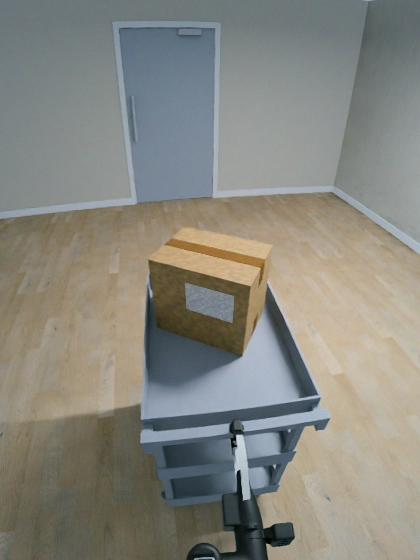

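move --r2 '{"base": {"strafe_m": -0.14}, "pace": "slow"}' --blocking false

wait --seconds 3.5

move --r2 '{"base": {"rotate_rad": 0.13}, "pace": "slow"}' --blocking false

wait --seconds 3

move --r2 '{"base": {"strafe_m": -0.12}, "pace": "slow"}' --blocking false

wait --seconds 3.5

move --r2 '{"base": {"rotate_rad": 0.13}, "pace": "slow"}' --blocking false

wait --seconds 3 --cameras '["r2_head_camera"]'

Scene clock: 445.27 s.
move: r2 moving
r1: as last shown
r1.base_tilt: forward=-1.6 right=+1.2
r1.lidar_m: 0.89 0.94 1.21 2.43 2.55 2.03 1.93 2.05 2.36 2.26 1.19 0.91
r1.motor_effort: lift_m=+20(20) arm_m=-4(4) wheel_0=+2(3) wheel_1=+1(2) wheel_2=+1(1)
r1.servo_current: wrist_yaw_rad=33(65) wrist_pitch_rad=39(52) wrist_roll_rad=46(59) gripper_m=39(46)
r1.wrist_depth_mm: 136 139 - - - - - / 113 139 - - - - - / 117 140 270 - - - - / 138 162 - - - - - / 1708 - - - - - - / 1205 1182 193 1182 187 1182 1118 / 842 759 707 798 788 778 820
r2.base_odometry: x=+0.268 y=-0.584 heading=-2.270
r2.turned_by_wheels: +0.000
r2.turned_by_imu: +0.001
r2.base_tilt: forward=-0.7 right=+0.0
r2.lidar_m: 0.40 0.43 2.20 1.96 1.99 1.97 1.77 1.76 2.21 2.73 2.76 0.46
r2.base_status: strafe_m moving
r2.joint_positions: lift_m=+0.686 arm_m=+0.000 wrist_yaw_rad=+0.003 wrist_pitch_rad=+0.002 wrist_roll_rad=+1.568 gripper_m=-0.018
r2.joint_status: not commanded
r2.measured_speeds: translate_m=+0.000 strafe_m=-0.057 rotate_rad=-0.002 lift_m=+0.000 arm_m=+0.000 wrist_yaw_rad=+0.000 wrist_pitch_rad=+0.000 wrist_roll_rad=+0.000
r2.motor_effort: lift_m=+21(21) arm_m=-4(4) wheel_0=+9(9) wheel_1=-10(10) wheel_2=+0(2)
r2.servo_current: wrist_yaw_rad=46(52) wrist_pitch_rad=39(46) wrist_roll_rad=39(52) gripper_m=117(117)
r2.hand_pose: x=+0.4596 y=-0.0866 z=+0.8635 quat_wxyz=(+0.708, +0.706, +0.002, +0.000) (m; r2's base frame)
r2.wrist_depth_mm: - - - 215 276 1576 1160 / - - - 213 273 1863 559 / - - 676 211 270 842 - / - - 500 208 268 854 - / - - 530 206 266 854 - / - - 187 204 178 842 - / - - - - 260 1618 -
pictures: none

Scene clock: 447.30 s.
earlier move: r2 done
r1.base_odometry: x=+0.362 y=+1.641 heading=+2.925
r1.turned_by_wheels: +0.000
r1.turned_by_imu: +0.000
r1.base_tilt: forward=-1.6 right=+1.2
r1.lidar_m: 0.89 0.95 1.20 2.44 2.55 2.04 1.94 2.07 2.34 2.25 1.17 0.90
r1.base_status: not commanded
r1.joint_positions: lift_m=+0.127 arm_m=+0.000 wrist_yaw_rad=+3.089 wrist_pitch_rad=+0.002 wrist_roll_rad=+0.000 gripper_m=+0.056
r1.joint_status: not commanded
r1.measured_speeds: all 0
r1.motor_effort: lift_m=+20(20) arm_m=-4(4) wheel_0=+2(3) wheel_1=+2(2) wheel_2=+1(1)
r1.servo_current: wrist_yaw_rad=65(72) wrist_pitch_rad=39(52) wrist_roll_rad=26(72) gripper_m=46(52)
r1.hand_pose: x=-0.1125 y=+0.1024 z=+0.3046 quat_wxyz=(+0.026, -0.001, +0.000, +1.000) (m; r1's base frame)
r1.wrist_depth_mm: 136 139 - - - - - / 113 139 - - - - - / 117 140 268 - - - - / 137 163 - - - - - / 1618 - - - - - - / 1205 1205 194 1205 187 1160 1118 / 842 750 707 809 798 768 820
r2.base_odometry: x=+0.172 y=-0.503 heading=-2.270
r2.turned_by_wheels: +0.000
r2.turned_by_imu: +0.000
r2.base_tilt: forward=-0.7 right=+0.1
r2.lidar_m: 0.37 0.38 2.34 2.09 2.12 1.95 1.75 1.77 2.16 2.63 2.65 0.47
r2.base_status: done
r2.joint_positions: lift_m=+0.686 arm_m=+0.000 wrist_yaw_rad=+0.003 wrist_pitch_rad=+0.002 wrist_roll_rad=+1.568 gripper_m=-0.018
r2.joint_status: not commanded
r2.measured_speeds: all 0
r2.motor_effort: lift_m=+21(21) arm_m=-4(4) wheel_0=+3(14) wheel_1=-3(10) wheel_2=+0(2)
r2.servo_current: wrist_yaw_rad=46(59) wrist_pitch_rad=39(46) wrist_roll_rad=39(59) gripper_m=117(124)
r2.hand_pose: x=+0.4596 y=-0.0866 z=+0.8635 quat_wxyz=(+0.708, +0.706, +0.002, +0.000) (m; r2's base frame)
r2.wrist_depth_mm: - - - 303 325 324 327 / - - - 301 307 1576 1118 / - - - 290 296 1863 - / - - 676 283 279 842 - / - - 504 211 268 854 - / - - 186 202 178 788 - / - - 544 - - 137 -
wait: 2.03 of 3.5 s (r2 has come to rest)
pictures: none

Scene clock: 447.80 s.
move: r2 moving
r1: as last shown
r1.base_tilt: forward=-1.6 right=+1.3
r1.lidar_m: 0.90 0.94 1.21 2.43 2.56 2.04 1.94 2.06 2.33 2.27 1.24 0.91
r1.motor_effort: lift_m=+20(20) arm_m=-4(4) wheel_0=+2(3) wheel_1=+1(2) wheel_2=+0(1)
r1.servo_current: wrist_yaw_rad=46(65) wrist_pitch_rad=39(52) wrist_roll_rad=52(65) gripper_m=39(46)
r1.wrist_depth_mm: 136 138 - - - - - / 113 139 - - - - - / 117 139 268 - - - - / 137 163 - - - - - / 1661 - - - - - - / 1182 1205 194 1205 187 1160 1138 / 854 750 715 798 788 768 809
r2.base_odometry: x=+0.172 y=-0.503 heading=-2.165
r2.turned_by_wheels: +0.105
r2.turned_by_imu: +0.102
r2.base_tilt: forward=-0.7 right=+0.1
r2.lidar_m: 0.39 0.40 2.23 2.08 2.18 1.87 1.72 1.79 2.37 2.63 2.71 0.45
r2.base_status: rotate_rad moving
r2.joint_positions: lift_m=+0.686 arm_m=+0.000 wrist_yaw_rad=-0.006 wrist_pitch_rad=+0.002 wrist_roll_rad=+1.568 gripper_m=-0.018
r2.joint_status: not commanded
r2.measured_speeds: translate_m=-0.001 strafe_m=+0.002 rotate_rad=+0.243 lift_m=+0.000 arm_m=+0.000 wrist_yaw_rad=+0.030 wrist_pitch_rad=+0.000 wrist_roll_rad=+0.000
r2.motor_effort: lift_m=+21(21) arm_m=-4(4) wheel_0=-5(10) wheel_1=-4(10) wheel_2=-12(15)
r2.servo_current: wrist_yaw_rad=59(65) wrist_pitch_rad=33(46) wrist_roll_rad=33(52) gripper_m=117(117)
r2.hand_pose: x=+0.4588 y=-0.0892 z=+0.8635 quat_wxyz=(+0.708, +0.706, -0.002, -0.003) (m; r2's base frame)
r2.wrist_depth_mm: - - - 225 290 320 319 / - - - 220 283 1661 544 / - - - 214 277 831 - / - - 525 211 270 866 - / - - 512 207 264 866 - / - - 186 200 179 778 - / - - 585 - - 137 -
pictures: none

Scene clock: 448.30 s.
earlier move: r2 done
r1.base_odometry: x=+0.362 y=+1.641 heading=+2.925
r1.turned_by_wheels: +0.000
r1.turned_by_imu: +0.000
r1.base_tilt: forward=-1.6 right=+1.3
r1.lidar_m: 0.90 0.95 1.21 2.42 2.53 2.05 1.94 2.07 2.37 2.26 1.16 0.93
r1.base_status: not commanded
r1.joint_positions: lift_m=+0.127 arm_m=+0.000 wrist_yaw_rad=+3.089 wrist_pitch_rad=+0.002 wrist_roll_rad=+0.000 gripper_m=+0.056
r1.joint_status: not commanded
r1.measured_speeds: all 0
r1.motor_effort: lift_m=+20(20) arm_m=-4(4) wheel_0=+2(3) wheel_1=+1(2) wheel_2=+1(1)
r1.servo_current: wrist_yaw_rad=39(65) wrist_pitch_rad=39(52) wrist_roll_rad=39(65) gripper_m=46(46)
r1.hand_pose: x=-0.1125 y=+0.1024 z=+0.3046 quat_wxyz=(+0.026, -0.001, +0.000, +1.000) (m; r1's base frame)
r1.wrist_depth_mm: 136 138 - - - - - / 113 139 - - - - - / 117 140 268 - - - - / 137 163 - - - - - / 1661 - - - - - - / 1182 1182 194 1182 187 1160 1138 / 842 750 707 788 788 778 831
r2.base_odometry: x=+0.172 y=-0.503 heading=-2.140
r2.turned_by_wheels: +0.025
r2.turned_by_imu: +0.024
r2.base_tilt: forward=-0.7 right=+0.1
r2.lidar_m: 0.42 0.43 2.24 2.09 2.20 1.84 1.75 1.80 2.42 2.62 2.71 0.46
r2.base_status: done
r2.joint_positions: lift_m=+0.686 arm_m=+0.000 wrist_yaw_rad=+0.003 wrist_pitch_rad=+0.002 wrist_roll_rad=+1.568 gripper_m=-0.018
r2.joint_status: not commanded
r2.measured_speeds: all 0
r2.motor_effort: lift_m=+21(21) arm_m=-4(4) wheel_0=+1(10) wheel_1=-5(10) wheel_2=-3(15)
r2.servo_current: wrist_yaw_rad=52(65) wrist_pitch_rad=39(46) wrist_roll_rad=39(65) gripper_m=111(124)
r2.hand_pose: x=+0.4595 y=-0.0867 z=+0.8635 quat_wxyz=(+0.708, +0.706, +0.001, +0.000) (m; r2's base frame)
r2.wrist_depth_mm: - - - 210 272 1576 1160 / - - - 209 270 1863 517 / - - 668 206 267 831 - / - - 500 204 265 854 - / - - 535 203 263 866 - / - - 186 200 178 854 - / - - 627 - 257 1618 -
wait: 0.50 of 3 s (r2 has come to rest)
pictures: none

Scene clock: 448.80 s.
move: r2 moving
r1: as last shown
r1.base_tilt: forward=-1.6 right=+1.2
r1.lidar_m: 0.89 0.95 1.18 2.44 2.56 2.03 1.93 2.07 2.34 2.25 1.19 0.92
r1.motor_effort: lift_m=+20(20) arm_m=-4(4) wheel_0=+3(3) wheel_1=+1(2) wheel_2=+1(1)
r1.servo_current: wrist_yaw_rad=46(52) wrist_pitch_rad=33(46) wrist_roll_rad=33(65) gripper_m=39(46)
r1.wrist_depth_mm: 136 139 - - - - - / 113 139 - - - - - / 117 139 270 - - - - / 137 163 - - - - - / 1708 - - - - - - / 1205 1182 194 1205 188 1160 1118 / 854 741 707 809 778 778 831
r2.base_odometry: x=+0.160 y=-0.496 heading=-2.140
r2.turned_by_wheels: +0.000
r2.turned_by_imu: +0.000
r2.base_tilt: forward=-0.7 right=+0.1
r2.lidar_m: 0.41 0.42 2.25 2.11 2.20 1.85 1.74 1.83 2.41 2.61 2.69 0.44
r2.base_status: strafe_m moving
r2.joint_positions: lift_m=+0.686 arm_m=+0.000 wrist_yaw_rad=+0.003 wrist_pitch_rad=+0.002 wrist_roll_rad=+1.568 gripper_m=-0.018
r2.joint_status: not commanded
r2.measured_speeds: translate_m=+0.000 strafe_m=-0.056 rotate_rad=+0.000 lift_m=+0.000 arm_m=+0.000 wrist_yaw_rad=+0.000 wrist_pitch_rad=+0.000 wrist_roll_rad=+0.000
r2.motor_effort: lift_m=+21(21) arm_m=-4(4) wheel_0=+8(12) wheel_1=-8(9) wheel_2=+0(3)
r2.servo_current: wrist_yaw_rad=46(52) wrist_pitch_rad=46(46) wrist_roll_rad=59(65) gripper_m=111(117)
r2.hand_pose: x=+0.4595 y=-0.0867 z=+0.8635 quat_wxyz=(+0.708, +0.706, +0.001, +0.000) (m; r2's base frame)
r2.wrist_depth_mm: - - - 209 271 1537 1160 / - - - 208 267 1708 - / - - 654 206 267 842 - / - - 500 204 265 866 - / - - 530 203 263 842 - / - - 187 201 178 854 - / - - - - 258 1618 -
pictures: none

Scene clock: 450.63 s.
earlier move: r2 done
r1.base_odometry: x=+0.362 y=+1.641 heading=+2.925
r1.turned_by_wheels: +0.000
r1.turned_by_imu: +0.000
r1.base_tilt: forward=-1.6 right=+1.3
r1.lidar_m: 0.89 0.94 1.19 2.43 2.55 2.03 1.95 2.07 2.35 2.26 1.16 0.93
r1.base_status: not commanded
r1.joint_positions: lift_m=+0.127 arm_m=+0.000 wrist_yaw_rad=+3.089 wrist_pitch_rad=+0.002 wrist_roll_rad=+0.000 gripper_m=+0.056
r1.joint_status: not commanded
r1.measured_speeds: all 0
r1.motor_effort: lift_m=+20(20) arm_m=-4(4) wheel_0=+2(3) wheel_1=+1(2) wheel_2=+1(1)
r1.servo_current: wrist_yaw_rad=33(65) wrist_pitch_rad=46(52) wrist_roll_rad=65(65) gripper_m=33(46)
r1.hand_pose: x=-0.1125 y=+0.1024 z=+0.3046 quat_wxyz=(+0.026, -0.001, +0.000, +1.000) (m; r1's base frame)
r1.wrist_depth_mm: 136 138 - - - - - / 113 139 - - - - - / 117 139 270 - - - - / 137 162 - - - - - / 1661 - - - - - - / 1182 1205 194 1160 189 1160 1138 / 842 750 699 809 788 778 809
r2.base_odometry: x=+0.071 y=-0.439 heading=-2.141
r2.turned_by_wheels: +0.000
r2.turned_by_imu: +0.000
r2.base_tilt: forward=-0.6 right=+0.1
r2.lidar_m: 0.39 0.39 2.36 2.17 2.33 1.87 1.74 1.80 2.41 2.49 2.58 0.45
r2.base_status: done
r2.joint_positions: lift_m=+0.686 arm_m=+0.000 wrist_yaw_rad=+0.003 wrist_pitch_rad=+0.002 wrist_roll_rad=+1.568 gripper_m=-0.018
r2.joint_status: not commanded
r2.measured_speeds: all 0
r2.motor_effort: lift_m=+21(21) arm_m=-4(4) wheel_0=+4(13) wheel_1=-5(9) wheel_2=+0(3)
r2.servo_current: wrist_yaw_rad=39(59) wrist_pitch_rad=39(46) wrist_roll_rad=39(65) gripper_m=111(124)
r2.hand_pose: x=+0.4595 y=-0.0867 z=+0.8635 quat_wxyz=(+0.708, +0.706, +0.001, +0.000) (m; r2's base frame)
r2.wrist_depth_mm: - - - 293 310 315 315 / - - - 294 296 1708 1160 / - - - 282 285 1708 - / - - 609 272 273 842 - / - - 496 208 264 842 - / - - 187 200 178 778 - / - - 559 - - 137 -
wait: 1.83 of 3.5 s (r2 has come to rest)
pictures: none

Scene clock: 451.13 s.
move: r2 moving
r1: as last shown
r1.lidar_m: 0.91 0.94 1.21 2.45 2.50 2.04 1.94 2.07 2.36 2.25 1.18 0.91
r1.servo_current: wrist_yaw_rad=39(59) wrist_pitch_rad=39(52) wrist_roll_rad=52(52) gripper_m=39(46)
r1.wrist_depth_mm: 136 139 - - - - - / 113 139 - - - - - / 117 139 270 - - - - / 137 163 - - - - - / 1756 - - - - - - / 1205 1205 194 1182 188 1182 1118 / 842 750 699 798 788 788 809
r2.base_odometry: x=+0.071 y=-0.439 heading=-2.035
r2.turned_by_wheels: +0.105
r2.turned_by_imu: +0.102
r2.base_tilt: forward=-0.7 right=+0.1
r2.lidar_m: 0.41 0.43 2.29 2.21 2.33 1.81 1.75 1.86 2.57 2.50 2.67 0.44
r2.base_status: rotate_rad moving
r2.joint_positions: lift_m=+0.686 arm_m=+0.000 wrist_yaw_rad=-0.006 wrist_pitch_rad=+0.002 wrist_roll_rad=+1.568 gripper_m=-0.018
r2.joint_status: not commanded
r2.measured_speeds: translate_m=+0.000 strafe_m=+0.001 rotate_rad=+0.244 lift_m=+0.000 arm_m=+0.000 wrist_yaw_rad=+0.026 wrist_pitch_rad=+0.000 wrist_roll_rad=+0.000
r2.motor_effort: lift_m=+21(21) arm_m=-4(4) wheel_0=-8(11) wheel_1=-4(8) wheel_2=-8(15)
r2.servo_current: wrist_yaw_rad=52(52) wrist_pitch_rad=33(46) wrist_roll_rad=59(59) gripper_m=111(124)
r2.hand_pose: x=+0.4588 y=-0.0891 z=+0.8635 quat_wxyz=(+0.708, +0.706, -0.001, -0.003) (m; r2's base frame)
r2.wrist_depth_mm: - - - 215 278 1464 1060 / - - - 211 272 1708 535 / - - - 207 268 831 - / - - 496 204 264 866 - / - - 517 202 260 866 - / - - 186 198 178 778 - / - - 603 - - 1921 -
pictures: none

Scene clock: 451.63 s.
earlier move: r2 done
r1.base_odometry: x=+0.362 y=+1.641 heading=+2.925
r1.turned_by_wheels: +0.000
r1.turned_by_imu: +0.000
r1.base_tilt: forward=-1.6 right=+1.2
r1.lidar_m: 0.89 0.96 1.22 2.43 2.54 2.02 1.94 2.07 2.34 2.28 1.17 0.92
r1.base_status: not commanded
r1.joint_positions: lift_m=+0.127 arm_m=+0.000 wrist_yaw_rad=+3.089 wrist_pitch_rad=+0.002 wrist_roll_rad=+0.000 gripper_m=+0.056
r1.joint_status: not commanded
r1.measured_speeds: all 0
r1.motor_effort: lift_m=+20(20) arm_m=-4(4) wheel_0=+2(3) wheel_1=+1(2) wheel_2=+1(1)
r1.servo_current: wrist_yaw_rad=52(59) wrist_pitch_rad=39(52) wrist_roll_rad=52(52) gripper_m=39(46)
r1.hand_pose: x=-0.1125 y=+0.1024 z=+0.3046 quat_wxyz=(+0.026, -0.001, +0.000, +1.000) (m; r1's base frame)
r1.wrist_depth_mm: 136 138 - - - - - / 113 139 - - - - - / 117 140 268 - - - - / 137 163 - - - - - / 1661 - - - - - - / 1182 1182 193 1160 187 1160 1118 / 842 759 707 798 798 768 820
r2.base_odometry: x=+0.071 y=-0.439 heading=-2.011
r2.turned_by_wheels: +0.024
r2.turned_by_imu: +0.023
r2.base_tilt: forward=-0.7 right=+0.1
r2.lidar_m: 0.41 0.41 2.24 2.21 2.30 1.82 1.75 1.86 2.57 2.51 2.70 0.46
r2.base_status: done
r2.joint_positions: lift_m=+0.686 arm_m=+0.000 wrist_yaw_rad=+0.002 wrist_pitch_rad=+0.002 wrist_roll_rad=+1.568 gripper_m=-0.018
r2.joint_status: not commanded
r2.measured_speeds: all 0
r2.motor_effort: lift_m=+21(21) arm_m=-4(4) wheel_0=+0(11) wheel_1=-5(8) wheel_2=-5(15)
r2.servo_current: wrist_yaw_rad=46(59) wrist_pitch_rad=39(46) wrist_roll_rad=59(59) gripper_m=117(124)
r2.hand_pose: x=+0.4595 y=-0.0868 z=+0.8635 quat_wxyz=(+0.708, +0.706, +0.001, +0.000) (m; r2's base frame)
r2.wrist_depth_mm: - - - 200 263 1708 1160 / - - - 201 262 1661 - / - - 609 200 262 842 - / - - 496 200 259 866 - / - - 535 199 259 866 - / - - 187 198 178 854 - / - - - - 256 549 -
wait: 0.50 of 3 s (r2 has come to rest)
pictures: r2_head_camera
Images, in order (width x height): r2_head_camera 420x560.

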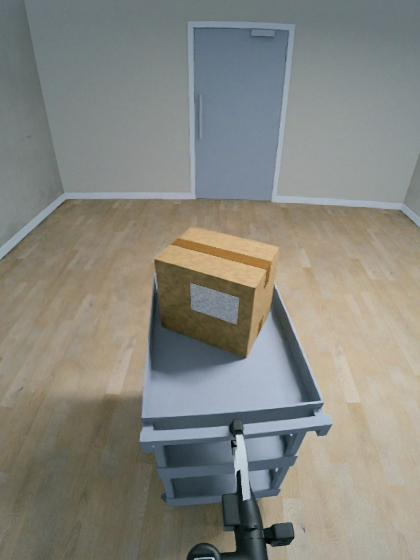

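move --r2 '{"base": {"strafe_m": 0.14}, "pace": "slow"}' --blocking false

wait --seconds 3.5

move --r2 '{"base": {"rotate_rad": -0.13}, "pace": "slow"}' --blocking false

wait --seconds 3

move --r2 '{"base": {"strafe_m": 0.12}, "pace": "slow"}' --blocking false

wait --seconds 3.5

move --r2 '{"base": {"rotate_rad": -0.12}, "pace": "slow"}' --blocking false

wait --seconds 3 --cameras '["r2_head_camera"]'

move --r2 '{"base": {"translate_m": 0.4, "strafe_m": 0.024}}' --blocking false

wait --seconds 4 --cameras '["r2_head_camera"]'

Scene clock: 516.53 s.
move: r2 moving
r1: as last shown
r1.base_tilt: forward=-1.6 right=+1.3
r1.lidar_m: 0.89 0.96 1.18 2.45 2.55 2.02 1.93 2.06 2.36 2.27 1.17 0.93
r1.motor_effort: lift_m=+20(20) arm_m=-4(4) wheel_0=+3(3) wheel_1=+1(2) wheel_2=+1(1)
r1.servo_current: wrist_yaw_rad=46(72) wrist_pitch_rad=46(46) wrist_roll_rad=59(59) gripper_m=33(46)
r1.wrist_depth_mm: 136 139 - - - - - / 113 139 - - - - - / 117 140 270 - - - - / 137 163 - - - - - / 1708 - - - - - - / 1205 1182 194 1205 187 1160 1118 / 842 750 707 798 788 768 809
r2.base_odometry: x=+0.084 y=-0.445 heading=-2.011
r2.turned_by_wheels: +0.000
r2.turned_by_imu: +0.000
r2.base_tilt: forward=-0.7 right=+0.1
r2.lidar_m: 0.41 0.44 2.23 2.18 2.30 1.76 1.74 1.88 2.57 2.51 2.70 0.46
r2.base_status: strafe_m moving
r2.joint_positions: lift_m=+0.686 arm_m=+0.000 wrist_yaw_rad=+0.001 wrist_pitch_rad=+0.002 wrist_roll_rad=+1.568 gripper_m=-0.018
r2.joint_status: not commanded
r2.measured_speeds: translate_m=-0.001 strafe_m=+0.057 rotate_rad=+0.003 lift_m=+0.000 arm_m=+0.000 wrist_yaw_rad=+0.000 wrist_pitch_rad=+0.000 wrist_roll_rad=+0.000
r2.motor_effort: lift_m=+21(21) arm_m=-4(4) wheel_0=-8(12) wheel_1=+6(8) wheel_2=-2(4)
r2.servo_current: wrist_yaw_rad=33(52) wrist_pitch_rad=33(46) wrist_roll_rad=46(59) gripper_m=117(124)
r2.hand_pose: x=+0.4594 y=-0.0871 z=+0.8635 quat_wxyz=(+0.708, +0.706, +0.001, +0.000) (m; r2's base frame)
r2.wrist_depth_mm: - - - 200 260 1661 1182 / - - - 200 259 1708 - / - - 603 199 259 842 - / - - 492 199 259 842 - / - - 535 200 258 866 - / - - 187 199 178 842 - / - - - - 258 1618 -
pictures: none

Scene clock: 518.60 s.
earlier move: r2 done
r1.base_odometry: x=+0.362 y=+1.641 heading=+2.925
r1.turned_by_wheels: +0.000
r1.turned_by_imu: +0.000
r1.base_tilt: forward=-1.6 right=+1.3
r1.lidar_m: 0.90 0.94 1.21 2.44 2.56 2.02 1.93 2.06 2.37 2.25 1.20 0.94
r1.base_status: not commanded
r1.joint_positions: lift_m=+0.127 arm_m=+0.000 wrist_yaw_rad=+3.089 wrist_pitch_rad=+0.002 wrist_roll_rad=+0.000 gripper_m=+0.056
r1.joint_status: not commanded
r1.measured_speeds: all 0
r1.motor_effort: lift_m=+20(20) arm_m=-4(4) wheel_0=+2(3) wheel_1=+1(2) wheel_2=+1(1)
r1.servo_current: wrist_yaw_rad=39(72) wrist_pitch_rad=39(52) wrist_roll_rad=46(65) gripper_m=39(46)
r1.hand_pose: x=-0.1125 y=+0.1024 z=+0.3046 quat_wxyz=(+0.026, -0.001, +0.000, +1.000) (m; r1's base frame)
r1.wrist_depth_mm: 136 138 - - - - - / 113 139 - - - - - / 117 139 271 - - - - / 137 163 - - - - - / 1708 - - - - - - / 1182 1229 193 1205 187 1160 1118 / 842 741 715 798 788 768 809
r2.base_odometry: x=+0.197 y=-0.498 heading=-2.011
r2.turned_by_wheels: +0.000
r2.turned_by_imu: +0.000
r2.base_tilt: forward=-0.7 right=+0.1
r2.lidar_m: 0.44 0.49 2.11 2.06 2.27 1.77 1.75 1.88 2.72 2.64 2.86 0.45
r2.base_status: done
r2.joint_positions: lift_m=+0.686 arm_m=+0.000 wrist_yaw_rad=-0.003 wrist_pitch_rad=+0.002 wrist_roll_rad=+1.568 gripper_m=-0.018
r2.joint_status: not commanded
r2.measured_speeds: all 0
r2.motor_effort: lift_m=+21(21) arm_m=-4(5) wheel_0=-7(12) wheel_1=+4(9) wheel_2=+0(4)
r2.servo_current: wrist_yaw_rad=46(65) wrist_pitch_rad=39(46) wrist_roll_rad=46(59) gripper_m=117(124)
r2.hand_pose: x=+0.4591 y=-0.0883 z=+0.8635 quat_wxyz=(+0.708, +0.706, -0.001, -0.002) (m; r2's base frame)
r2.wrist_depth_mm: - - - 178 235 1618 - / - - 609 181 238 820 - / - - 477 187 245 831 - / - - 512 190 250 854 - / - - 585 196 256 878 - / - - 187 200 178 - - / - - - - - 1618 504
wait: 2.07 of 3.5 s (r2 has come to rest)
pictures: none

Scene clock: 519.10 s.
move: r2 moving
r1: as last shown
r1.lidar_m: 0.89 0.96 1.20 2.43 2.56 2.03 1.94 2.06 2.35 2.26 1.18 0.92
r1.servo_current: wrist_yaw_rad=39(78) wrist_pitch_rad=39(46) wrist_roll_rad=65(65) gripper_m=39(52)
r1.wrist_depth_mm: 136 139 - - - - - / 113 139 - - - - - / 117 140 267 - - - - / 137 163 - - - - - / 1661 - - - - - - / 1182 1182 194 1182 187 1138 1138 / 854 759 715 798 788 778 820
r2.base_odometry: x=+0.198 y=-0.498 heading=-2.116
r2.turned_by_wheels: -0.104
r2.turned_by_imu: -0.101
r2.base_tilt: forward=-0.7 right=+0.1
r2.lidar_m: 0.42 0.43 2.20 2.08 2.21 1.81 1.74 1.81 2.49 2.64 2.72 0.44
r2.base_status: rotate_rad moving
r2.joint_positions: lift_m=+0.686 arm_m=+0.000 wrist_yaw_rad=+0.008 wrist_pitch_rad=+0.002 wrist_roll_rad=+1.568 gripper_m=-0.018
r2.joint_status: not commanded
r2.measured_speeds: translate_m=+0.000 strafe_m=-0.001 rotate_rad=-0.246 lift_m=+0.000 arm_m=+0.000 wrist_yaw_rad=+0.000 wrist_pitch_rad=+0.000 wrist_roll_rad=+0.000
r2.motor_effort: lift_m=+21(21) arm_m=-4(4) wheel_0=+12(13) wheel_1=+5(9) wheel_2=+9(12)
r2.servo_current: wrist_yaw_rad=52(52) wrist_pitch_rad=46(46) wrist_roll_rad=39(65) gripper_m=111(124)
r2.hand_pose: x=+0.4600 y=-0.0850 z=+0.8635 quat_wxyz=(+0.708, +0.706, +0.003, +0.002) (m; r2's base frame)
r2.wrist_depth_mm: - - - 191 250 1708 1160 / - - - 193 252 1708 - / - - 554 195 254 854 - / - - 492 195 256 842 - / - - 549 196 257 854 - / - - 186 199 178 - - / - - - - 262 1576 -
pictures: none

Scene clock: 519.60 s.
earlier move: r2 done
r1.base_odometry: x=+0.362 y=+1.641 heading=+2.925
r1.turned_by_wheels: +0.000
r1.turned_by_imu: +0.000
r1.base_tilt: forward=-1.5 right=+1.2
r1.lidar_m: 0.90 0.94 1.18 2.42 2.56 2.03 1.95 2.08 2.36 2.28 1.17 0.91
r1.base_status: not commanded
r1.joint_positions: lift_m=+0.127 arm_m=+0.000 wrist_yaw_rad=+3.089 wrist_pitch_rad=+0.002 wrist_roll_rad=+0.000 gripper_m=+0.056
r1.joint_status: not commanded
r1.measured_speeds: all 0
r1.motor_effort: lift_m=+20(20) arm_m=-4(4) wheel_0=+3(3) wheel_1=+1(2) wheel_2=+1(1)
r1.servo_current: wrist_yaw_rad=52(78) wrist_pitch_rad=46(52) wrist_roll_rad=46(65) gripper_m=39(52)
r1.hand_pose: x=-0.1125 y=+0.1024 z=+0.3046 quat_wxyz=(+0.026, -0.001, +0.000, +1.000) (m; r1's base frame)
r1.wrist_depth_mm: 136 139 - - - - - / 113 139 - - - - - / 117 140 268 - - - - / 137 162 - - - - - / 1661 - - - - - - / 1205 1205 193 1229 187 1160 1138 / 854 741 699 788 798 788 809
r2.base_odometry: x=+0.197 y=-0.498 heading=-2.141
r2.turned_by_wheels: -0.025
r2.turned_by_imu: -0.024
r2.base_tilt: forward=-0.7 right=+0.1
r2.lidar_m: 0.40 0.43 2.20 2.06 2.15 1.83 1.75 1.81 2.41 2.64 2.73 0.45
r2.base_status: done
r2.joint_positions: lift_m=+0.686 arm_m=+0.000 wrist_yaw_rad=+0.002 wrist_pitch_rad=+0.002 wrist_roll_rad=+1.568 gripper_m=-0.018
r2.joint_status: not commanded
r2.measured_speeds: all 0
r2.motor_effort: lift_m=+21(21) arm_m=-4(4) wheel_0=+2(13) wheel_1=+4(9) wheel_2=+5(12)
r2.servo_current: wrist_yaw_rad=46(52) wrist_pitch_rad=39(46) wrist_roll_rad=52(65) gripper_m=111(124)
r2.hand_pose: x=+0.4595 y=-0.0870 z=+0.8635 quat_wxyz=(+0.708, +0.706, +0.001, +0.000) (m; r2's base frame)
r2.wrist_depth_mm: - - - 204 266 1537 1160 / - - - 203 264 1708 - / - - 634 201 262 842 - / - - 492 200 259 854 - / - - 525 204 258 854 - / - - 187 198 178 854 - / - - - - - 559 -
wait: 0.50 of 3 s (r2 has come to rest)
pictures: none

Scene clock: 520.10 s.
move: r2 moving
r1: as last shown
r1.base_tilt: forward=-1.6 right=+1.3
r1.lidar_m: 0.90 0.95 1.19 2.45 2.56 2.02 1.95 2.04 2.36 2.27 1.17 0.93
r1.motor_effort: lift_m=+20(20) arm_m=-4(4) wheel_0=+2(3) wheel_1=+1(2) wheel_2=+1(1)
r1.servo_current: wrist_yaw_rad=59(72) wrist_pitch_rad=46(46) wrist_roll_rad=46(65) gripper_m=46(46)
r1.wrist_depth_mm: 137 139 - - - - - / 113 139 - - - - - / 117 140 270 - - - - / 137 163 - - - - - / 1661 - - - - - - / 1205 1182 193 1229 187 1138 1138 / 842 750 715 798 788 778 831
r2.base_odometry: x=+0.209 y=-0.506 heading=-2.141
r2.turned_by_wheels: +0.000
r2.turned_by_imu: +0.000
r2.base_tilt: forward=-0.7 right=+0.1
r2.lidar_m: 0.41 0.39 2.21 2.05 2.18 1.84 1.73 1.79 2.39 2.65 2.75 0.45
r2.base_status: strafe_m moving
r2.joint_positions: lift_m=+0.686 arm_m=+0.000 wrist_yaw_rad=-0.001 wrist_pitch_rad=+0.002 wrist_roll_rad=+1.568 gripper_m=-0.018
r2.joint_status: not commanded
r2.measured_speeds: translate_m=+0.000 strafe_m=+0.056 rotate_rad=-0.002 lift_m=+0.000 arm_m=+0.000 wrist_yaw_rad=-0.008 wrist_pitch_rad=+0.000 wrist_roll_rad=+0.000
r2.motor_effort: lift_m=+21(21) arm_m=-4(4) wheel_0=-10(10) wheel_1=+8(9) wheel_2=+0(4)
r2.servo_current: wrist_yaw_rad=39(52) wrist_pitch_rad=39(46) wrist_roll_rad=52(59) gripper_m=117(124)
r2.hand_pose: x=+0.4593 y=-0.0876 z=+0.8635 quat_wxyz=(+0.708, +0.706, +0.000, -0.001) (m; r2's base frame)
r2.wrist_depth_mm: - - - 204 265 1661 1160 / - - - 203 264 1708 - / - - 627 202 262 842 - / - - 496 200 259 866 - / - - 530 206 258 854 - / - - 186 198 180 831 - / - - - - - 1576 -
pictures: none

Scene clock: 521.93 s.
earlier move: r2 done
r1.base_odometry: x=+0.362 y=+1.641 heading=+2.925
r1.turned_by_wheels: +0.000
r1.turned_by_imu: +0.000
r1.base_tilt: forward=-1.6 right=+1.3
r1.lidar_m: 0.90 0.98 1.21 2.44 2.53 2.05 1.94 2.06 2.34 2.26 1.22 0.93
r1.base_status: not commanded
r1.joint_positions: lift_m=+0.127 arm_m=+0.000 wrist_yaw_rad=+3.089 wrist_pitch_rad=+0.002 wrist_roll_rad=+0.000 gripper_m=+0.056
r1.joint_status: not commanded
r1.measured_speeds: all 0
r1.motor_effort: lift_m=+20(20) arm_m=-4(4) wheel_0=+2(3) wheel_1=+1(2) wheel_2=+1(1)
r1.servo_current: wrist_yaw_rad=52(72) wrist_pitch_rad=39(52) wrist_roll_rad=46(65) gripper_m=39(46)
r1.hand_pose: x=-0.1125 y=+0.1024 z=+0.3046 quat_wxyz=(+0.026, -0.001, +0.000, +1.000) (m; r1's base frame)
r1.wrist_depth_mm: 137 138 - - - - - / 113 139 - - - - - / 117 140 267 - - - - / 137 163 - - - - - / 1661 - - - - - - / 1182 1205 194 1205 187 1160 1118 / 831 750 715 798 798 778 809
r2.base_odometry: x=+0.298 y=-0.563 heading=-2.141
r2.turned_by_wheels: +0.000
r2.turned_by_imu: +0.000
r2.base_tilt: forward=-0.7 right=+0.1
r2.lidar_m: 0.41 0.48 2.07 1.93 2.07 1.86 1.74 1.78 2.40 2.74 2.87 0.45
r2.base_status: done
r2.joint_positions: lift_m=+0.686 arm_m=+0.000 wrist_yaw_rad=-0.003 wrist_pitch_rad=+0.002 wrist_roll_rad=+1.568 gripper_m=-0.018
r2.joint_status: not commanded
r2.measured_speeds: all 0
r2.motor_effort: lift_m=+21(21) arm_m=-4(5) wheel_0=-7(12) wheel_1=+3(9) wheel_2=+0(4)
r2.servo_current: wrist_yaw_rad=59(59) wrist_pitch_rad=39(46) wrist_roll_rad=46(59) gripper_m=117(124)
r2.hand_pose: x=+0.4591 y=-0.0883 z=+0.8635 quat_wxyz=(+0.708, +0.706, -0.001, -0.002) (m; r2's base frame)
r2.wrist_depth_mm: - - - 182 238 1708 539 / - - - 185 243 820 - / - - 496 189 246 842 - / - - 504 192 253 854 - / - - 574 197 257 878 - / - - 186 200 177 - - / - - - - - 1618 488
wait: 1.83 of 3.5 s (r2 has come to rest)
pictures: none

Scene clock: 522.43 s.
move: r2 moving
r1: as last shown
r1.lidar_m: 0.89 0.94 1.20 2.45 2.52 2.05 1.94 2.06 2.35 2.25 1.19 0.92
r1.servo_current: wrist_yaw_rad=46(65) wrist_pitch_rad=52(52) wrist_roll_rad=39(59) gripper_m=39(52)
r1.wrist_depth_mm: 136 138 - - - - - / 113 139 - - - - - / 117 140 268 - - - - / 137 163 - - - - - / 1661 - - - - - - / 1182 1182 194 1205 188 1160 1118 / 831 750 715 809 788 768 820
r2.base_odometry: x=+0.298 y=-0.563 heading=-2.241
r2.turned_by_wheels: -0.100
r2.turned_by_imu: -0.097
r2.base_tilt: forward=-0.7 right=+0.1
r2.lidar_m: 0.40 0.43 2.18 1.93 1.97 1.93 1.72 1.76 2.23 2.76 2.82 0.47
r2.base_status: rotate_rad moving
r2.joint_positions: lift_m=+0.686 arm_m=+0.000 wrist_yaw_rad=+0.005 wrist_pitch_rad=+0.002 wrist_roll_rad=+1.568 gripper_m=-0.018
r2.joint_status: not commanded
r2.measured_speeds: translate_m=+0.000 strafe_m=-0.002 rotate_rad=-0.213 lift_m=+0.000 arm_m=+0.000 wrist_yaw_rad=+0.000 wrist_pitch_rad=+0.000 wrist_roll_rad=+0.000
r2.motor_effort: lift_m=+21(21) arm_m=-4(4) wheel_0=+6(12) wheel_1=+6(9) wheel_2=+7(11)
r2.servo_current: wrist_yaw_rad=39(59) wrist_pitch_rad=46(46) wrist_roll_rad=59(59) gripper_m=117(124)
r2.hand_pose: x=+0.4598 y=-0.0859 z=+0.8635 quat_wxyz=(+0.708, +0.706, +0.002, +0.001) (m; r2's base frame)
r2.wrist_depth_mm: - - - 195 254 1708 1182 / - - - 195 253 1756 - / - - 574 196 256 854 - / - - 488 196 257 866 - / - - 544 202 257 866 - / - - 187 198 178 - - / - - - - 259 1618 -
pictures: none

Scene clock: 522.90 s.
earlier move: r2 done
r1.base_odometry: x=+0.362 y=+1.641 heading=+2.925
r1.turned_by_wheels: +0.000
r1.turned_by_imu: +0.000
r1.base_tilt: forward=-1.6 right=+1.3
r1.lidar_m: 0.89 0.95 1.21 2.44 2.56 2.03 1.95 2.06 2.36 2.27 1.17 0.90
r1.base_status: not commanded
r1.joint_positions: lift_m=+0.127 arm_m=+0.000 wrist_yaw_rad=+3.089 wrist_pitch_rad=+0.002 wrist_roll_rad=+0.000 gripper_m=+0.056
r1.joint_status: not commanded
r1.measured_speeds: all 0
r1.motor_effort: lift_m=+20(20) arm_m=-4(4) wheel_0=+2(3) wheel_1=+1(2) wheel_2=+1(1)
r1.servo_current: wrist_yaw_rad=33(65) wrist_pitch_rad=33(52) wrist_roll_rad=39(59) gripper_m=39(52)
r1.hand_pose: x=-0.1125 y=+0.1024 z=+0.3046 quat_wxyz=(+0.026, -0.001, +0.000, +1.000) (m; r1's base frame)
r1.wrist_depth_mm: 136 139 - - - - - / 113 139 - - - - - / 117 139 270 - - - - / 137 163 - - - - - / 1661 - - - - - - / 1182 1182 194 1205 187 1182 1138 / 831 750 715 798 798 778 820
r2.base_odometry: x=+0.298 y=-0.563 heading=-2.260
r2.turned_by_wheels: -0.018
r2.turned_by_imu: -0.018
r2.base_tilt: forward=-0.7 right=+0.1
r2.lidar_m: 0.39 0.43 2.17 1.94 1.98 1.93 1.72 1.76 2.19 2.76 2.79 0.44
r2.base_status: done
r2.joint_positions: lift_m=+0.686 arm_m=+0.000 wrist_yaw_rad=+0.003 wrist_pitch_rad=+0.002 wrist_roll_rad=+1.568 gripper_m=-0.018
r2.joint_status: not commanded
r2.measured_speeds: all 0
r2.motor_effort: lift_m=+21(21) arm_m=-4(4) wheel_0=+5(12) wheel_1=+5(9) wheel_2=+4(11)
r2.servo_current: wrist_yaw_rad=52(59) wrist_pitch_rad=33(46) wrist_roll_rad=52(59) gripper_m=117(124)
r2.hand_pose: x=+0.4596 y=-0.0866 z=+0.8635 quat_wxyz=(+0.708, +0.706, +0.002, +0.000) (m; r2's base frame)
r2.wrist_depth_mm: - - - 204 266 1576 1160 / - - - 204 265 1708 504 / - - 647 202 263 831 - / - - 492 201 258 866 - / - - 525 200 258 854 - / - - 186 198 178 831 - / - - - - - 1618 -
wait: 0.47 of 3 s (r2 has come to rest)
pictures: r2_head_camera
Images, in order (width x height): r2_head_camera 420x560.

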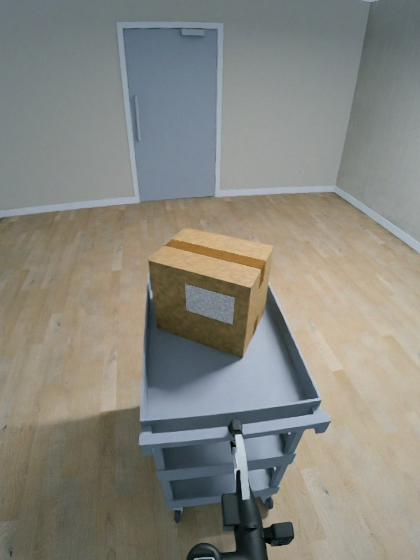

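Scene clock: 523.40 s.
move: r2 moving
r1: as last shown
r1.lidar_m: 0.90 0.94 1.20 2.42 2.55 2.02 1.94 2.05 2.37 2.26 1.20 0.92
r1.servo_current: wrist_yaw_rad=46(65) wrist_pitch_rad=46(46) wrist_roll_rad=59(59) gripper_m=46(46)
r1.wrist_depth_mm: 136 139 - - - - - / 113 139 - - - - - / 117 140 268 - - - - / 137 163 - - - - - / 1708 - - - - - - / 1182 1205 193 1182 187 1160 1118 / 842 759 715 798 788 778 820
r2.base_odometry: x=+0.280 y=-0.588 heading=-2.260
r2.turned_by_wheels: +0.000
r2.turned_by_imu: +0.000
r2.base_tilt: forward=-0.7 right=+0.1
r2.lidar_m: 0.40 0.41 2.20 1.93 1.98 1.96 1.76 1.79 2.18 2.74 2.79 0.45
r2.base_status: translate_m moving; strafe_m moving
r2.joint_positions: lift_m=+0.686 arm_m=+0.000 wrist_yaw_rad=+0.002 wrist_pitch_rad=+0.002 wrist_roll_rad=+1.568 gripper_m=-0.019
r2.joint_status: not commanded
r2.measured_speeds: translate_m=+0.122 strafe_m=+0.008 rotate_rad=-0.008 lift_m=+0.000 arm_m=+0.000 wrist_yaw_rad=-0.005 wrist_pitch_rad=+0.000 wrist_roll_rad=+0.000
r2.motor_effort: lift_m=+21(21) arm_m=-4(4) wheel_0=+9(10) wheel_1=+7(10) wheel_2=-15(15)
r2.servo_current: wrist_yaw_rad=46(59) wrist_pitch_rad=39(46) wrist_roll_rad=46(52) gripper_m=117(124)
r2.hand_pose: x=+0.4595 y=-0.0870 z=+0.8635 quat_wxyz=(+0.708, +0.706, +0.001, +0.000) (m; r2's base frame)
r2.wrist_depth_mm: - - - 199 260 1576 1182 / - - - 198 257 1808 517 / - - 654 196 256 842 - / - - 492 195 253 842 - / - - 521 192 252 854 - / - - 187 191 178 842 - / - - 615 - - 149 -
pictures: none

Scene clock: 525.73 s.
earlier move: r2 done
r1.base_odometry: x=+0.362 y=+1.641 heading=+2.925
r1.turned_by_wheels: +0.000
r1.turned_by_imu: +0.000
r1.base_tilt: forward=-1.6 right=+1.3
r1.lidar_m: 0.90 0.94 1.22 2.44 2.57 2.03 1.93 2.02 2.36 2.26 1.17 0.93
r1.base_status: not commanded
r1.joint_positions: lift_m=+0.127 arm_m=+0.000 wrist_yaw_rad=+3.089 wrist_pitch_rad=+0.002 wrist_roll_rad=+0.000 gripper_m=+0.056
r1.joint_status: not commanded
r1.measured_speeds: all 0
r1.motor_effort: lift_m=+20(20) arm_m=-4(4) wheel_0=+2(3) wheel_1=+1(2) wheel_2=+1(1)
r1.servo_current: wrist_yaw_rad=52(78) wrist_pitch_rad=39(52) wrist_roll_rad=52(65) gripper_m=46(52)
r1.hand_pose: x=-0.1125 y=+0.1024 z=+0.3046 quat_wxyz=(+0.026, -0.001, +0.000, +1.000) (m; r1's base frame)
r1.wrist_depth_mm: 136 138 - - - - - / 113 139 - - - - - / 117 139 267 - - - - / 137 163 - - - - - / 1661 - - - - - - / 1182 1205 194 1229 188 1138 1138 / 842 759 707 809 788 768 820
r2.base_odometry: x=+0.063 y=-0.887 heading=-2.259
r2.turned_by_wheels: +0.001
r2.turned_by_imu: +0.011
r2.base_tilt: forward=-0.7 right=+0.1
r2.lidar_m: 0.37 0.42 2.21 2.00 1.99 2.30 2.14 2.18 2.68 2.74 2.77 0.44
r2.base_status: done
r2.joint_positions: lift_m=+0.686 arm_m=+0.000 wrist_yaw_rad=-0.001 wrist_pitch_rad=+0.004 wrist_roll_rad=+1.568 gripper_m=-0.019
r2.joint_status: not commanded
r2.measured_speeds: all 0
r2.motor_effort: lift_m=+21(21) arm_m=+6(6) wheel_0=+5(10) wheel_1=+4(14) wheel_2=-2(23)
r2.servo_current: wrist_yaw_rad=46(65) wrist_pitch_rad=39(46) wrist_roll_rad=46(52) gripper_m=65(124)
r2.hand_pose: x=+0.4591 y=-0.0876 z=+0.8628 quat_wxyz=(+0.708, +0.706, +0.001, -0.002) (m; r2's base frame)
r2.wrist_depth_mm: - - - 169 229 1661 1205 / - - - 170 230 1537 - / - - 544 171 231 831 - / - 477 462 171 232 831 - / - - 504 170 231 842 - / - - 539 172 180 - - / - - - - 232 1576 -
wait: 2.33 of 4 s (r2 has come to rest)
pictures: r2_head_camera
Images, in order (width x height): r2_head_camera 420x560.

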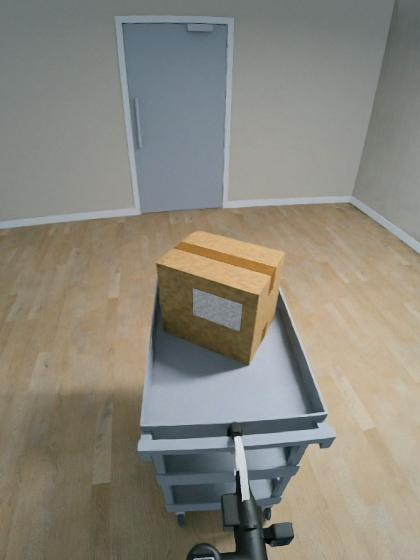

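move --r2 '{"base": {"translate_m": 0.5}}' --blocking false

wait --seconds 4 --cameras '["r2_head_camera"]'

Scene clock: 579.73 s.
move: r2 moving
r1: as last shown
r1.lidar_m: 0.90 0.95 1.22 2.44 2.55 2.04 1.95 2.05 2.36 2.27 1.21 0.92
r1.servo_current: wrist_yaw_rad=59(59) wrist_pitch_rad=46(46) wrist_roll_rad=52(59) gripper_m=33(46)
r1.wrist_depth_mm: 136 139 - - - - - / 113 139 - - - - - / 117 140 268 - - - - / 137 163 - - - - - / 1661 - - - - - - / 1138 1182 194 1182 187 1138 1138 / 842 750 715 809 798 778 798
r2.base_odometry: x=+0.043 y=-0.911 heading=-2.259
r2.turned_by_wheels: +0.000
r2.turned_by_imu: +0.001
r2.base_tilt: forward=-0.7 right=+0.0
r2.lidar_m: 0.39 0.41 2.21 1.97 2.02 2.38 2.15 2.17 2.72 2.73 2.76 0.44
r2.base_status: translate_m moving
r2.joint_positions: lift_m=+0.686 arm_m=+0.000 wrist_yaw_rad=-0.001 wrist_pitch_rad=+0.004 wrist_roll_rad=+1.568 gripper_m=-0.019
r2.joint_status: not commanded
r2.measured_speeds: translate_m=+0.122 strafe_m=+0.000 rotate_rad=+0.005 lift_m=+0.000 arm_m=+0.000 wrist_yaw_rad=+0.000 wrist_pitch_rad=+0.000 wrist_roll_rad=+0.000
r2.motor_effort: lift_m=+21(21) arm_m=+6(6) wheel_0=+9(12) wheel_1=+7(10) wheel_2=-14(14)
r2.servo_current: wrist_yaw_rad=39(52) wrist_pitch_rad=46(46) wrist_roll_rad=52(59) gripper_m=72(72)
r2.hand_pose: x=+0.4591 y=-0.0876 z=+0.8628 quat_wxyz=(+0.708, +0.706, +0.001, -0.002) (m; r2's base frame)
r2.wrist_depth_mm: - - - 170 231 1618 1160 / - - - 171 231 1537 - / - - 549 171 231 842 - / - 473 462 231 231 831 - / - - 504 171 231 820 - / - - 188 171 181 - - / - - - - 232 1576 -
pictures: none

Scene clock: 582.40 s.
earlier move: r2 done
r1.base_odometry: x=+0.362 y=+1.641 heading=+2.925
r1.turned_by_wheels: +0.000
r1.turned_by_imu: +0.000
r1.base_tilt: forward=-1.6 right=+1.3
r1.lidar_m: 0.90 0.94 1.18 2.43 2.55 2.02 1.95 2.08 2.36 2.25 1.16 0.93
r1.base_status: not commanded
r1.joint_positions: lift_m=+0.127 arm_m=+0.000 wrist_yaw_rad=+3.089 wrist_pitch_rad=+0.002 wrist_roll_rad=+0.000 gripper_m=+0.056
r1.joint_status: not commanded
r1.measured_speeds: all 0
r1.motor_effort: lift_m=+20(20) arm_m=-4(4) wheel_0=+3(3) wheel_1=+1(2) wheel_2=+1(1)
r1.servo_current: wrist_yaw_rad=46(65) wrist_pitch_rad=39(52) wrist_roll_rad=52(65) gripper_m=39(52)
r1.hand_pose: x=-0.1125 y=+0.1024 z=+0.3046 quat_wxyz=(+0.026, -0.001, +0.000, +1.000) (m; r1's base frame)
r1.wrist_depth_mm: 136 138 - - - - - / 113 139 - - - - - / 117 139 268 - - - - / 137 163 - - - - - / 1661 - - - - - - / 1160 1205 193 1205 187 1160 1138 / 854 759 715 798 798 778 820
r2.base_odometry: x=-0.255 y=-1.273 heading=-2.258
r2.turned_by_wheels: +0.000
r2.turned_by_imu: +0.002
r2.base_tilt: forward=-0.7 right=+0.0
r2.lidar_m: 0.39 0.40 2.24 2.09 2.09 2.60 2.65 2.65 2.93 2.64 2.71 0.44
r2.base_status: done
r2.joint_positions: lift_m=+0.686 arm_m=+0.000 wrist_yaw_rad=+0.000 wrist_pitch_rad=+0.004 wrist_roll_rad=+1.568 gripper_m=-0.019
r2.joint_status: not commanded
r2.measured_speeds: all 0
r2.motor_effort: lift_m=+21(21) arm_m=+6(6) wheel_0=+5(15) wheel_1=+4(10) wheel_2=+0(16)
r2.servo_current: wrist_yaw_rad=46(59) wrist_pitch_rad=46(52) wrist_roll_rad=52(59) gripper_m=72(78)
r2.hand_pose: x=+0.4592 y=-0.0873 z=+0.8627 quat_wxyz=(+0.708, +0.706, +0.002, -0.001) (m; r2's base frame)
r2.wrist_depth_mm: - - - 181 244 1618 1160 / - - - 180 239 1708 504 / - - 627 177 239 809 - / - - 466 235 236 842 - / - - 488 173 234 831 - / - - 517 172 181 - - / - - 580 - 229 - -
wait: 2.67 of 4 s (r2 has come to rest)
pictures: r2_head_camera
Images, in order (width x height): r2_head_camera 420x560.

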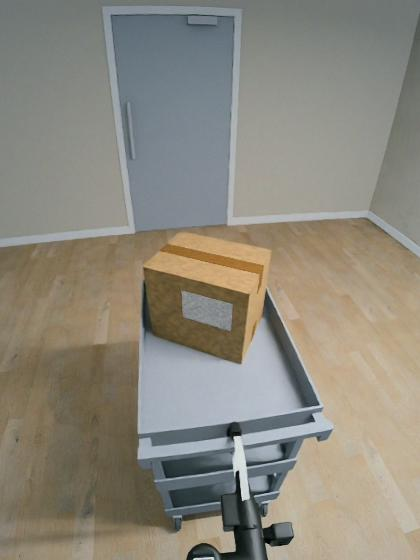

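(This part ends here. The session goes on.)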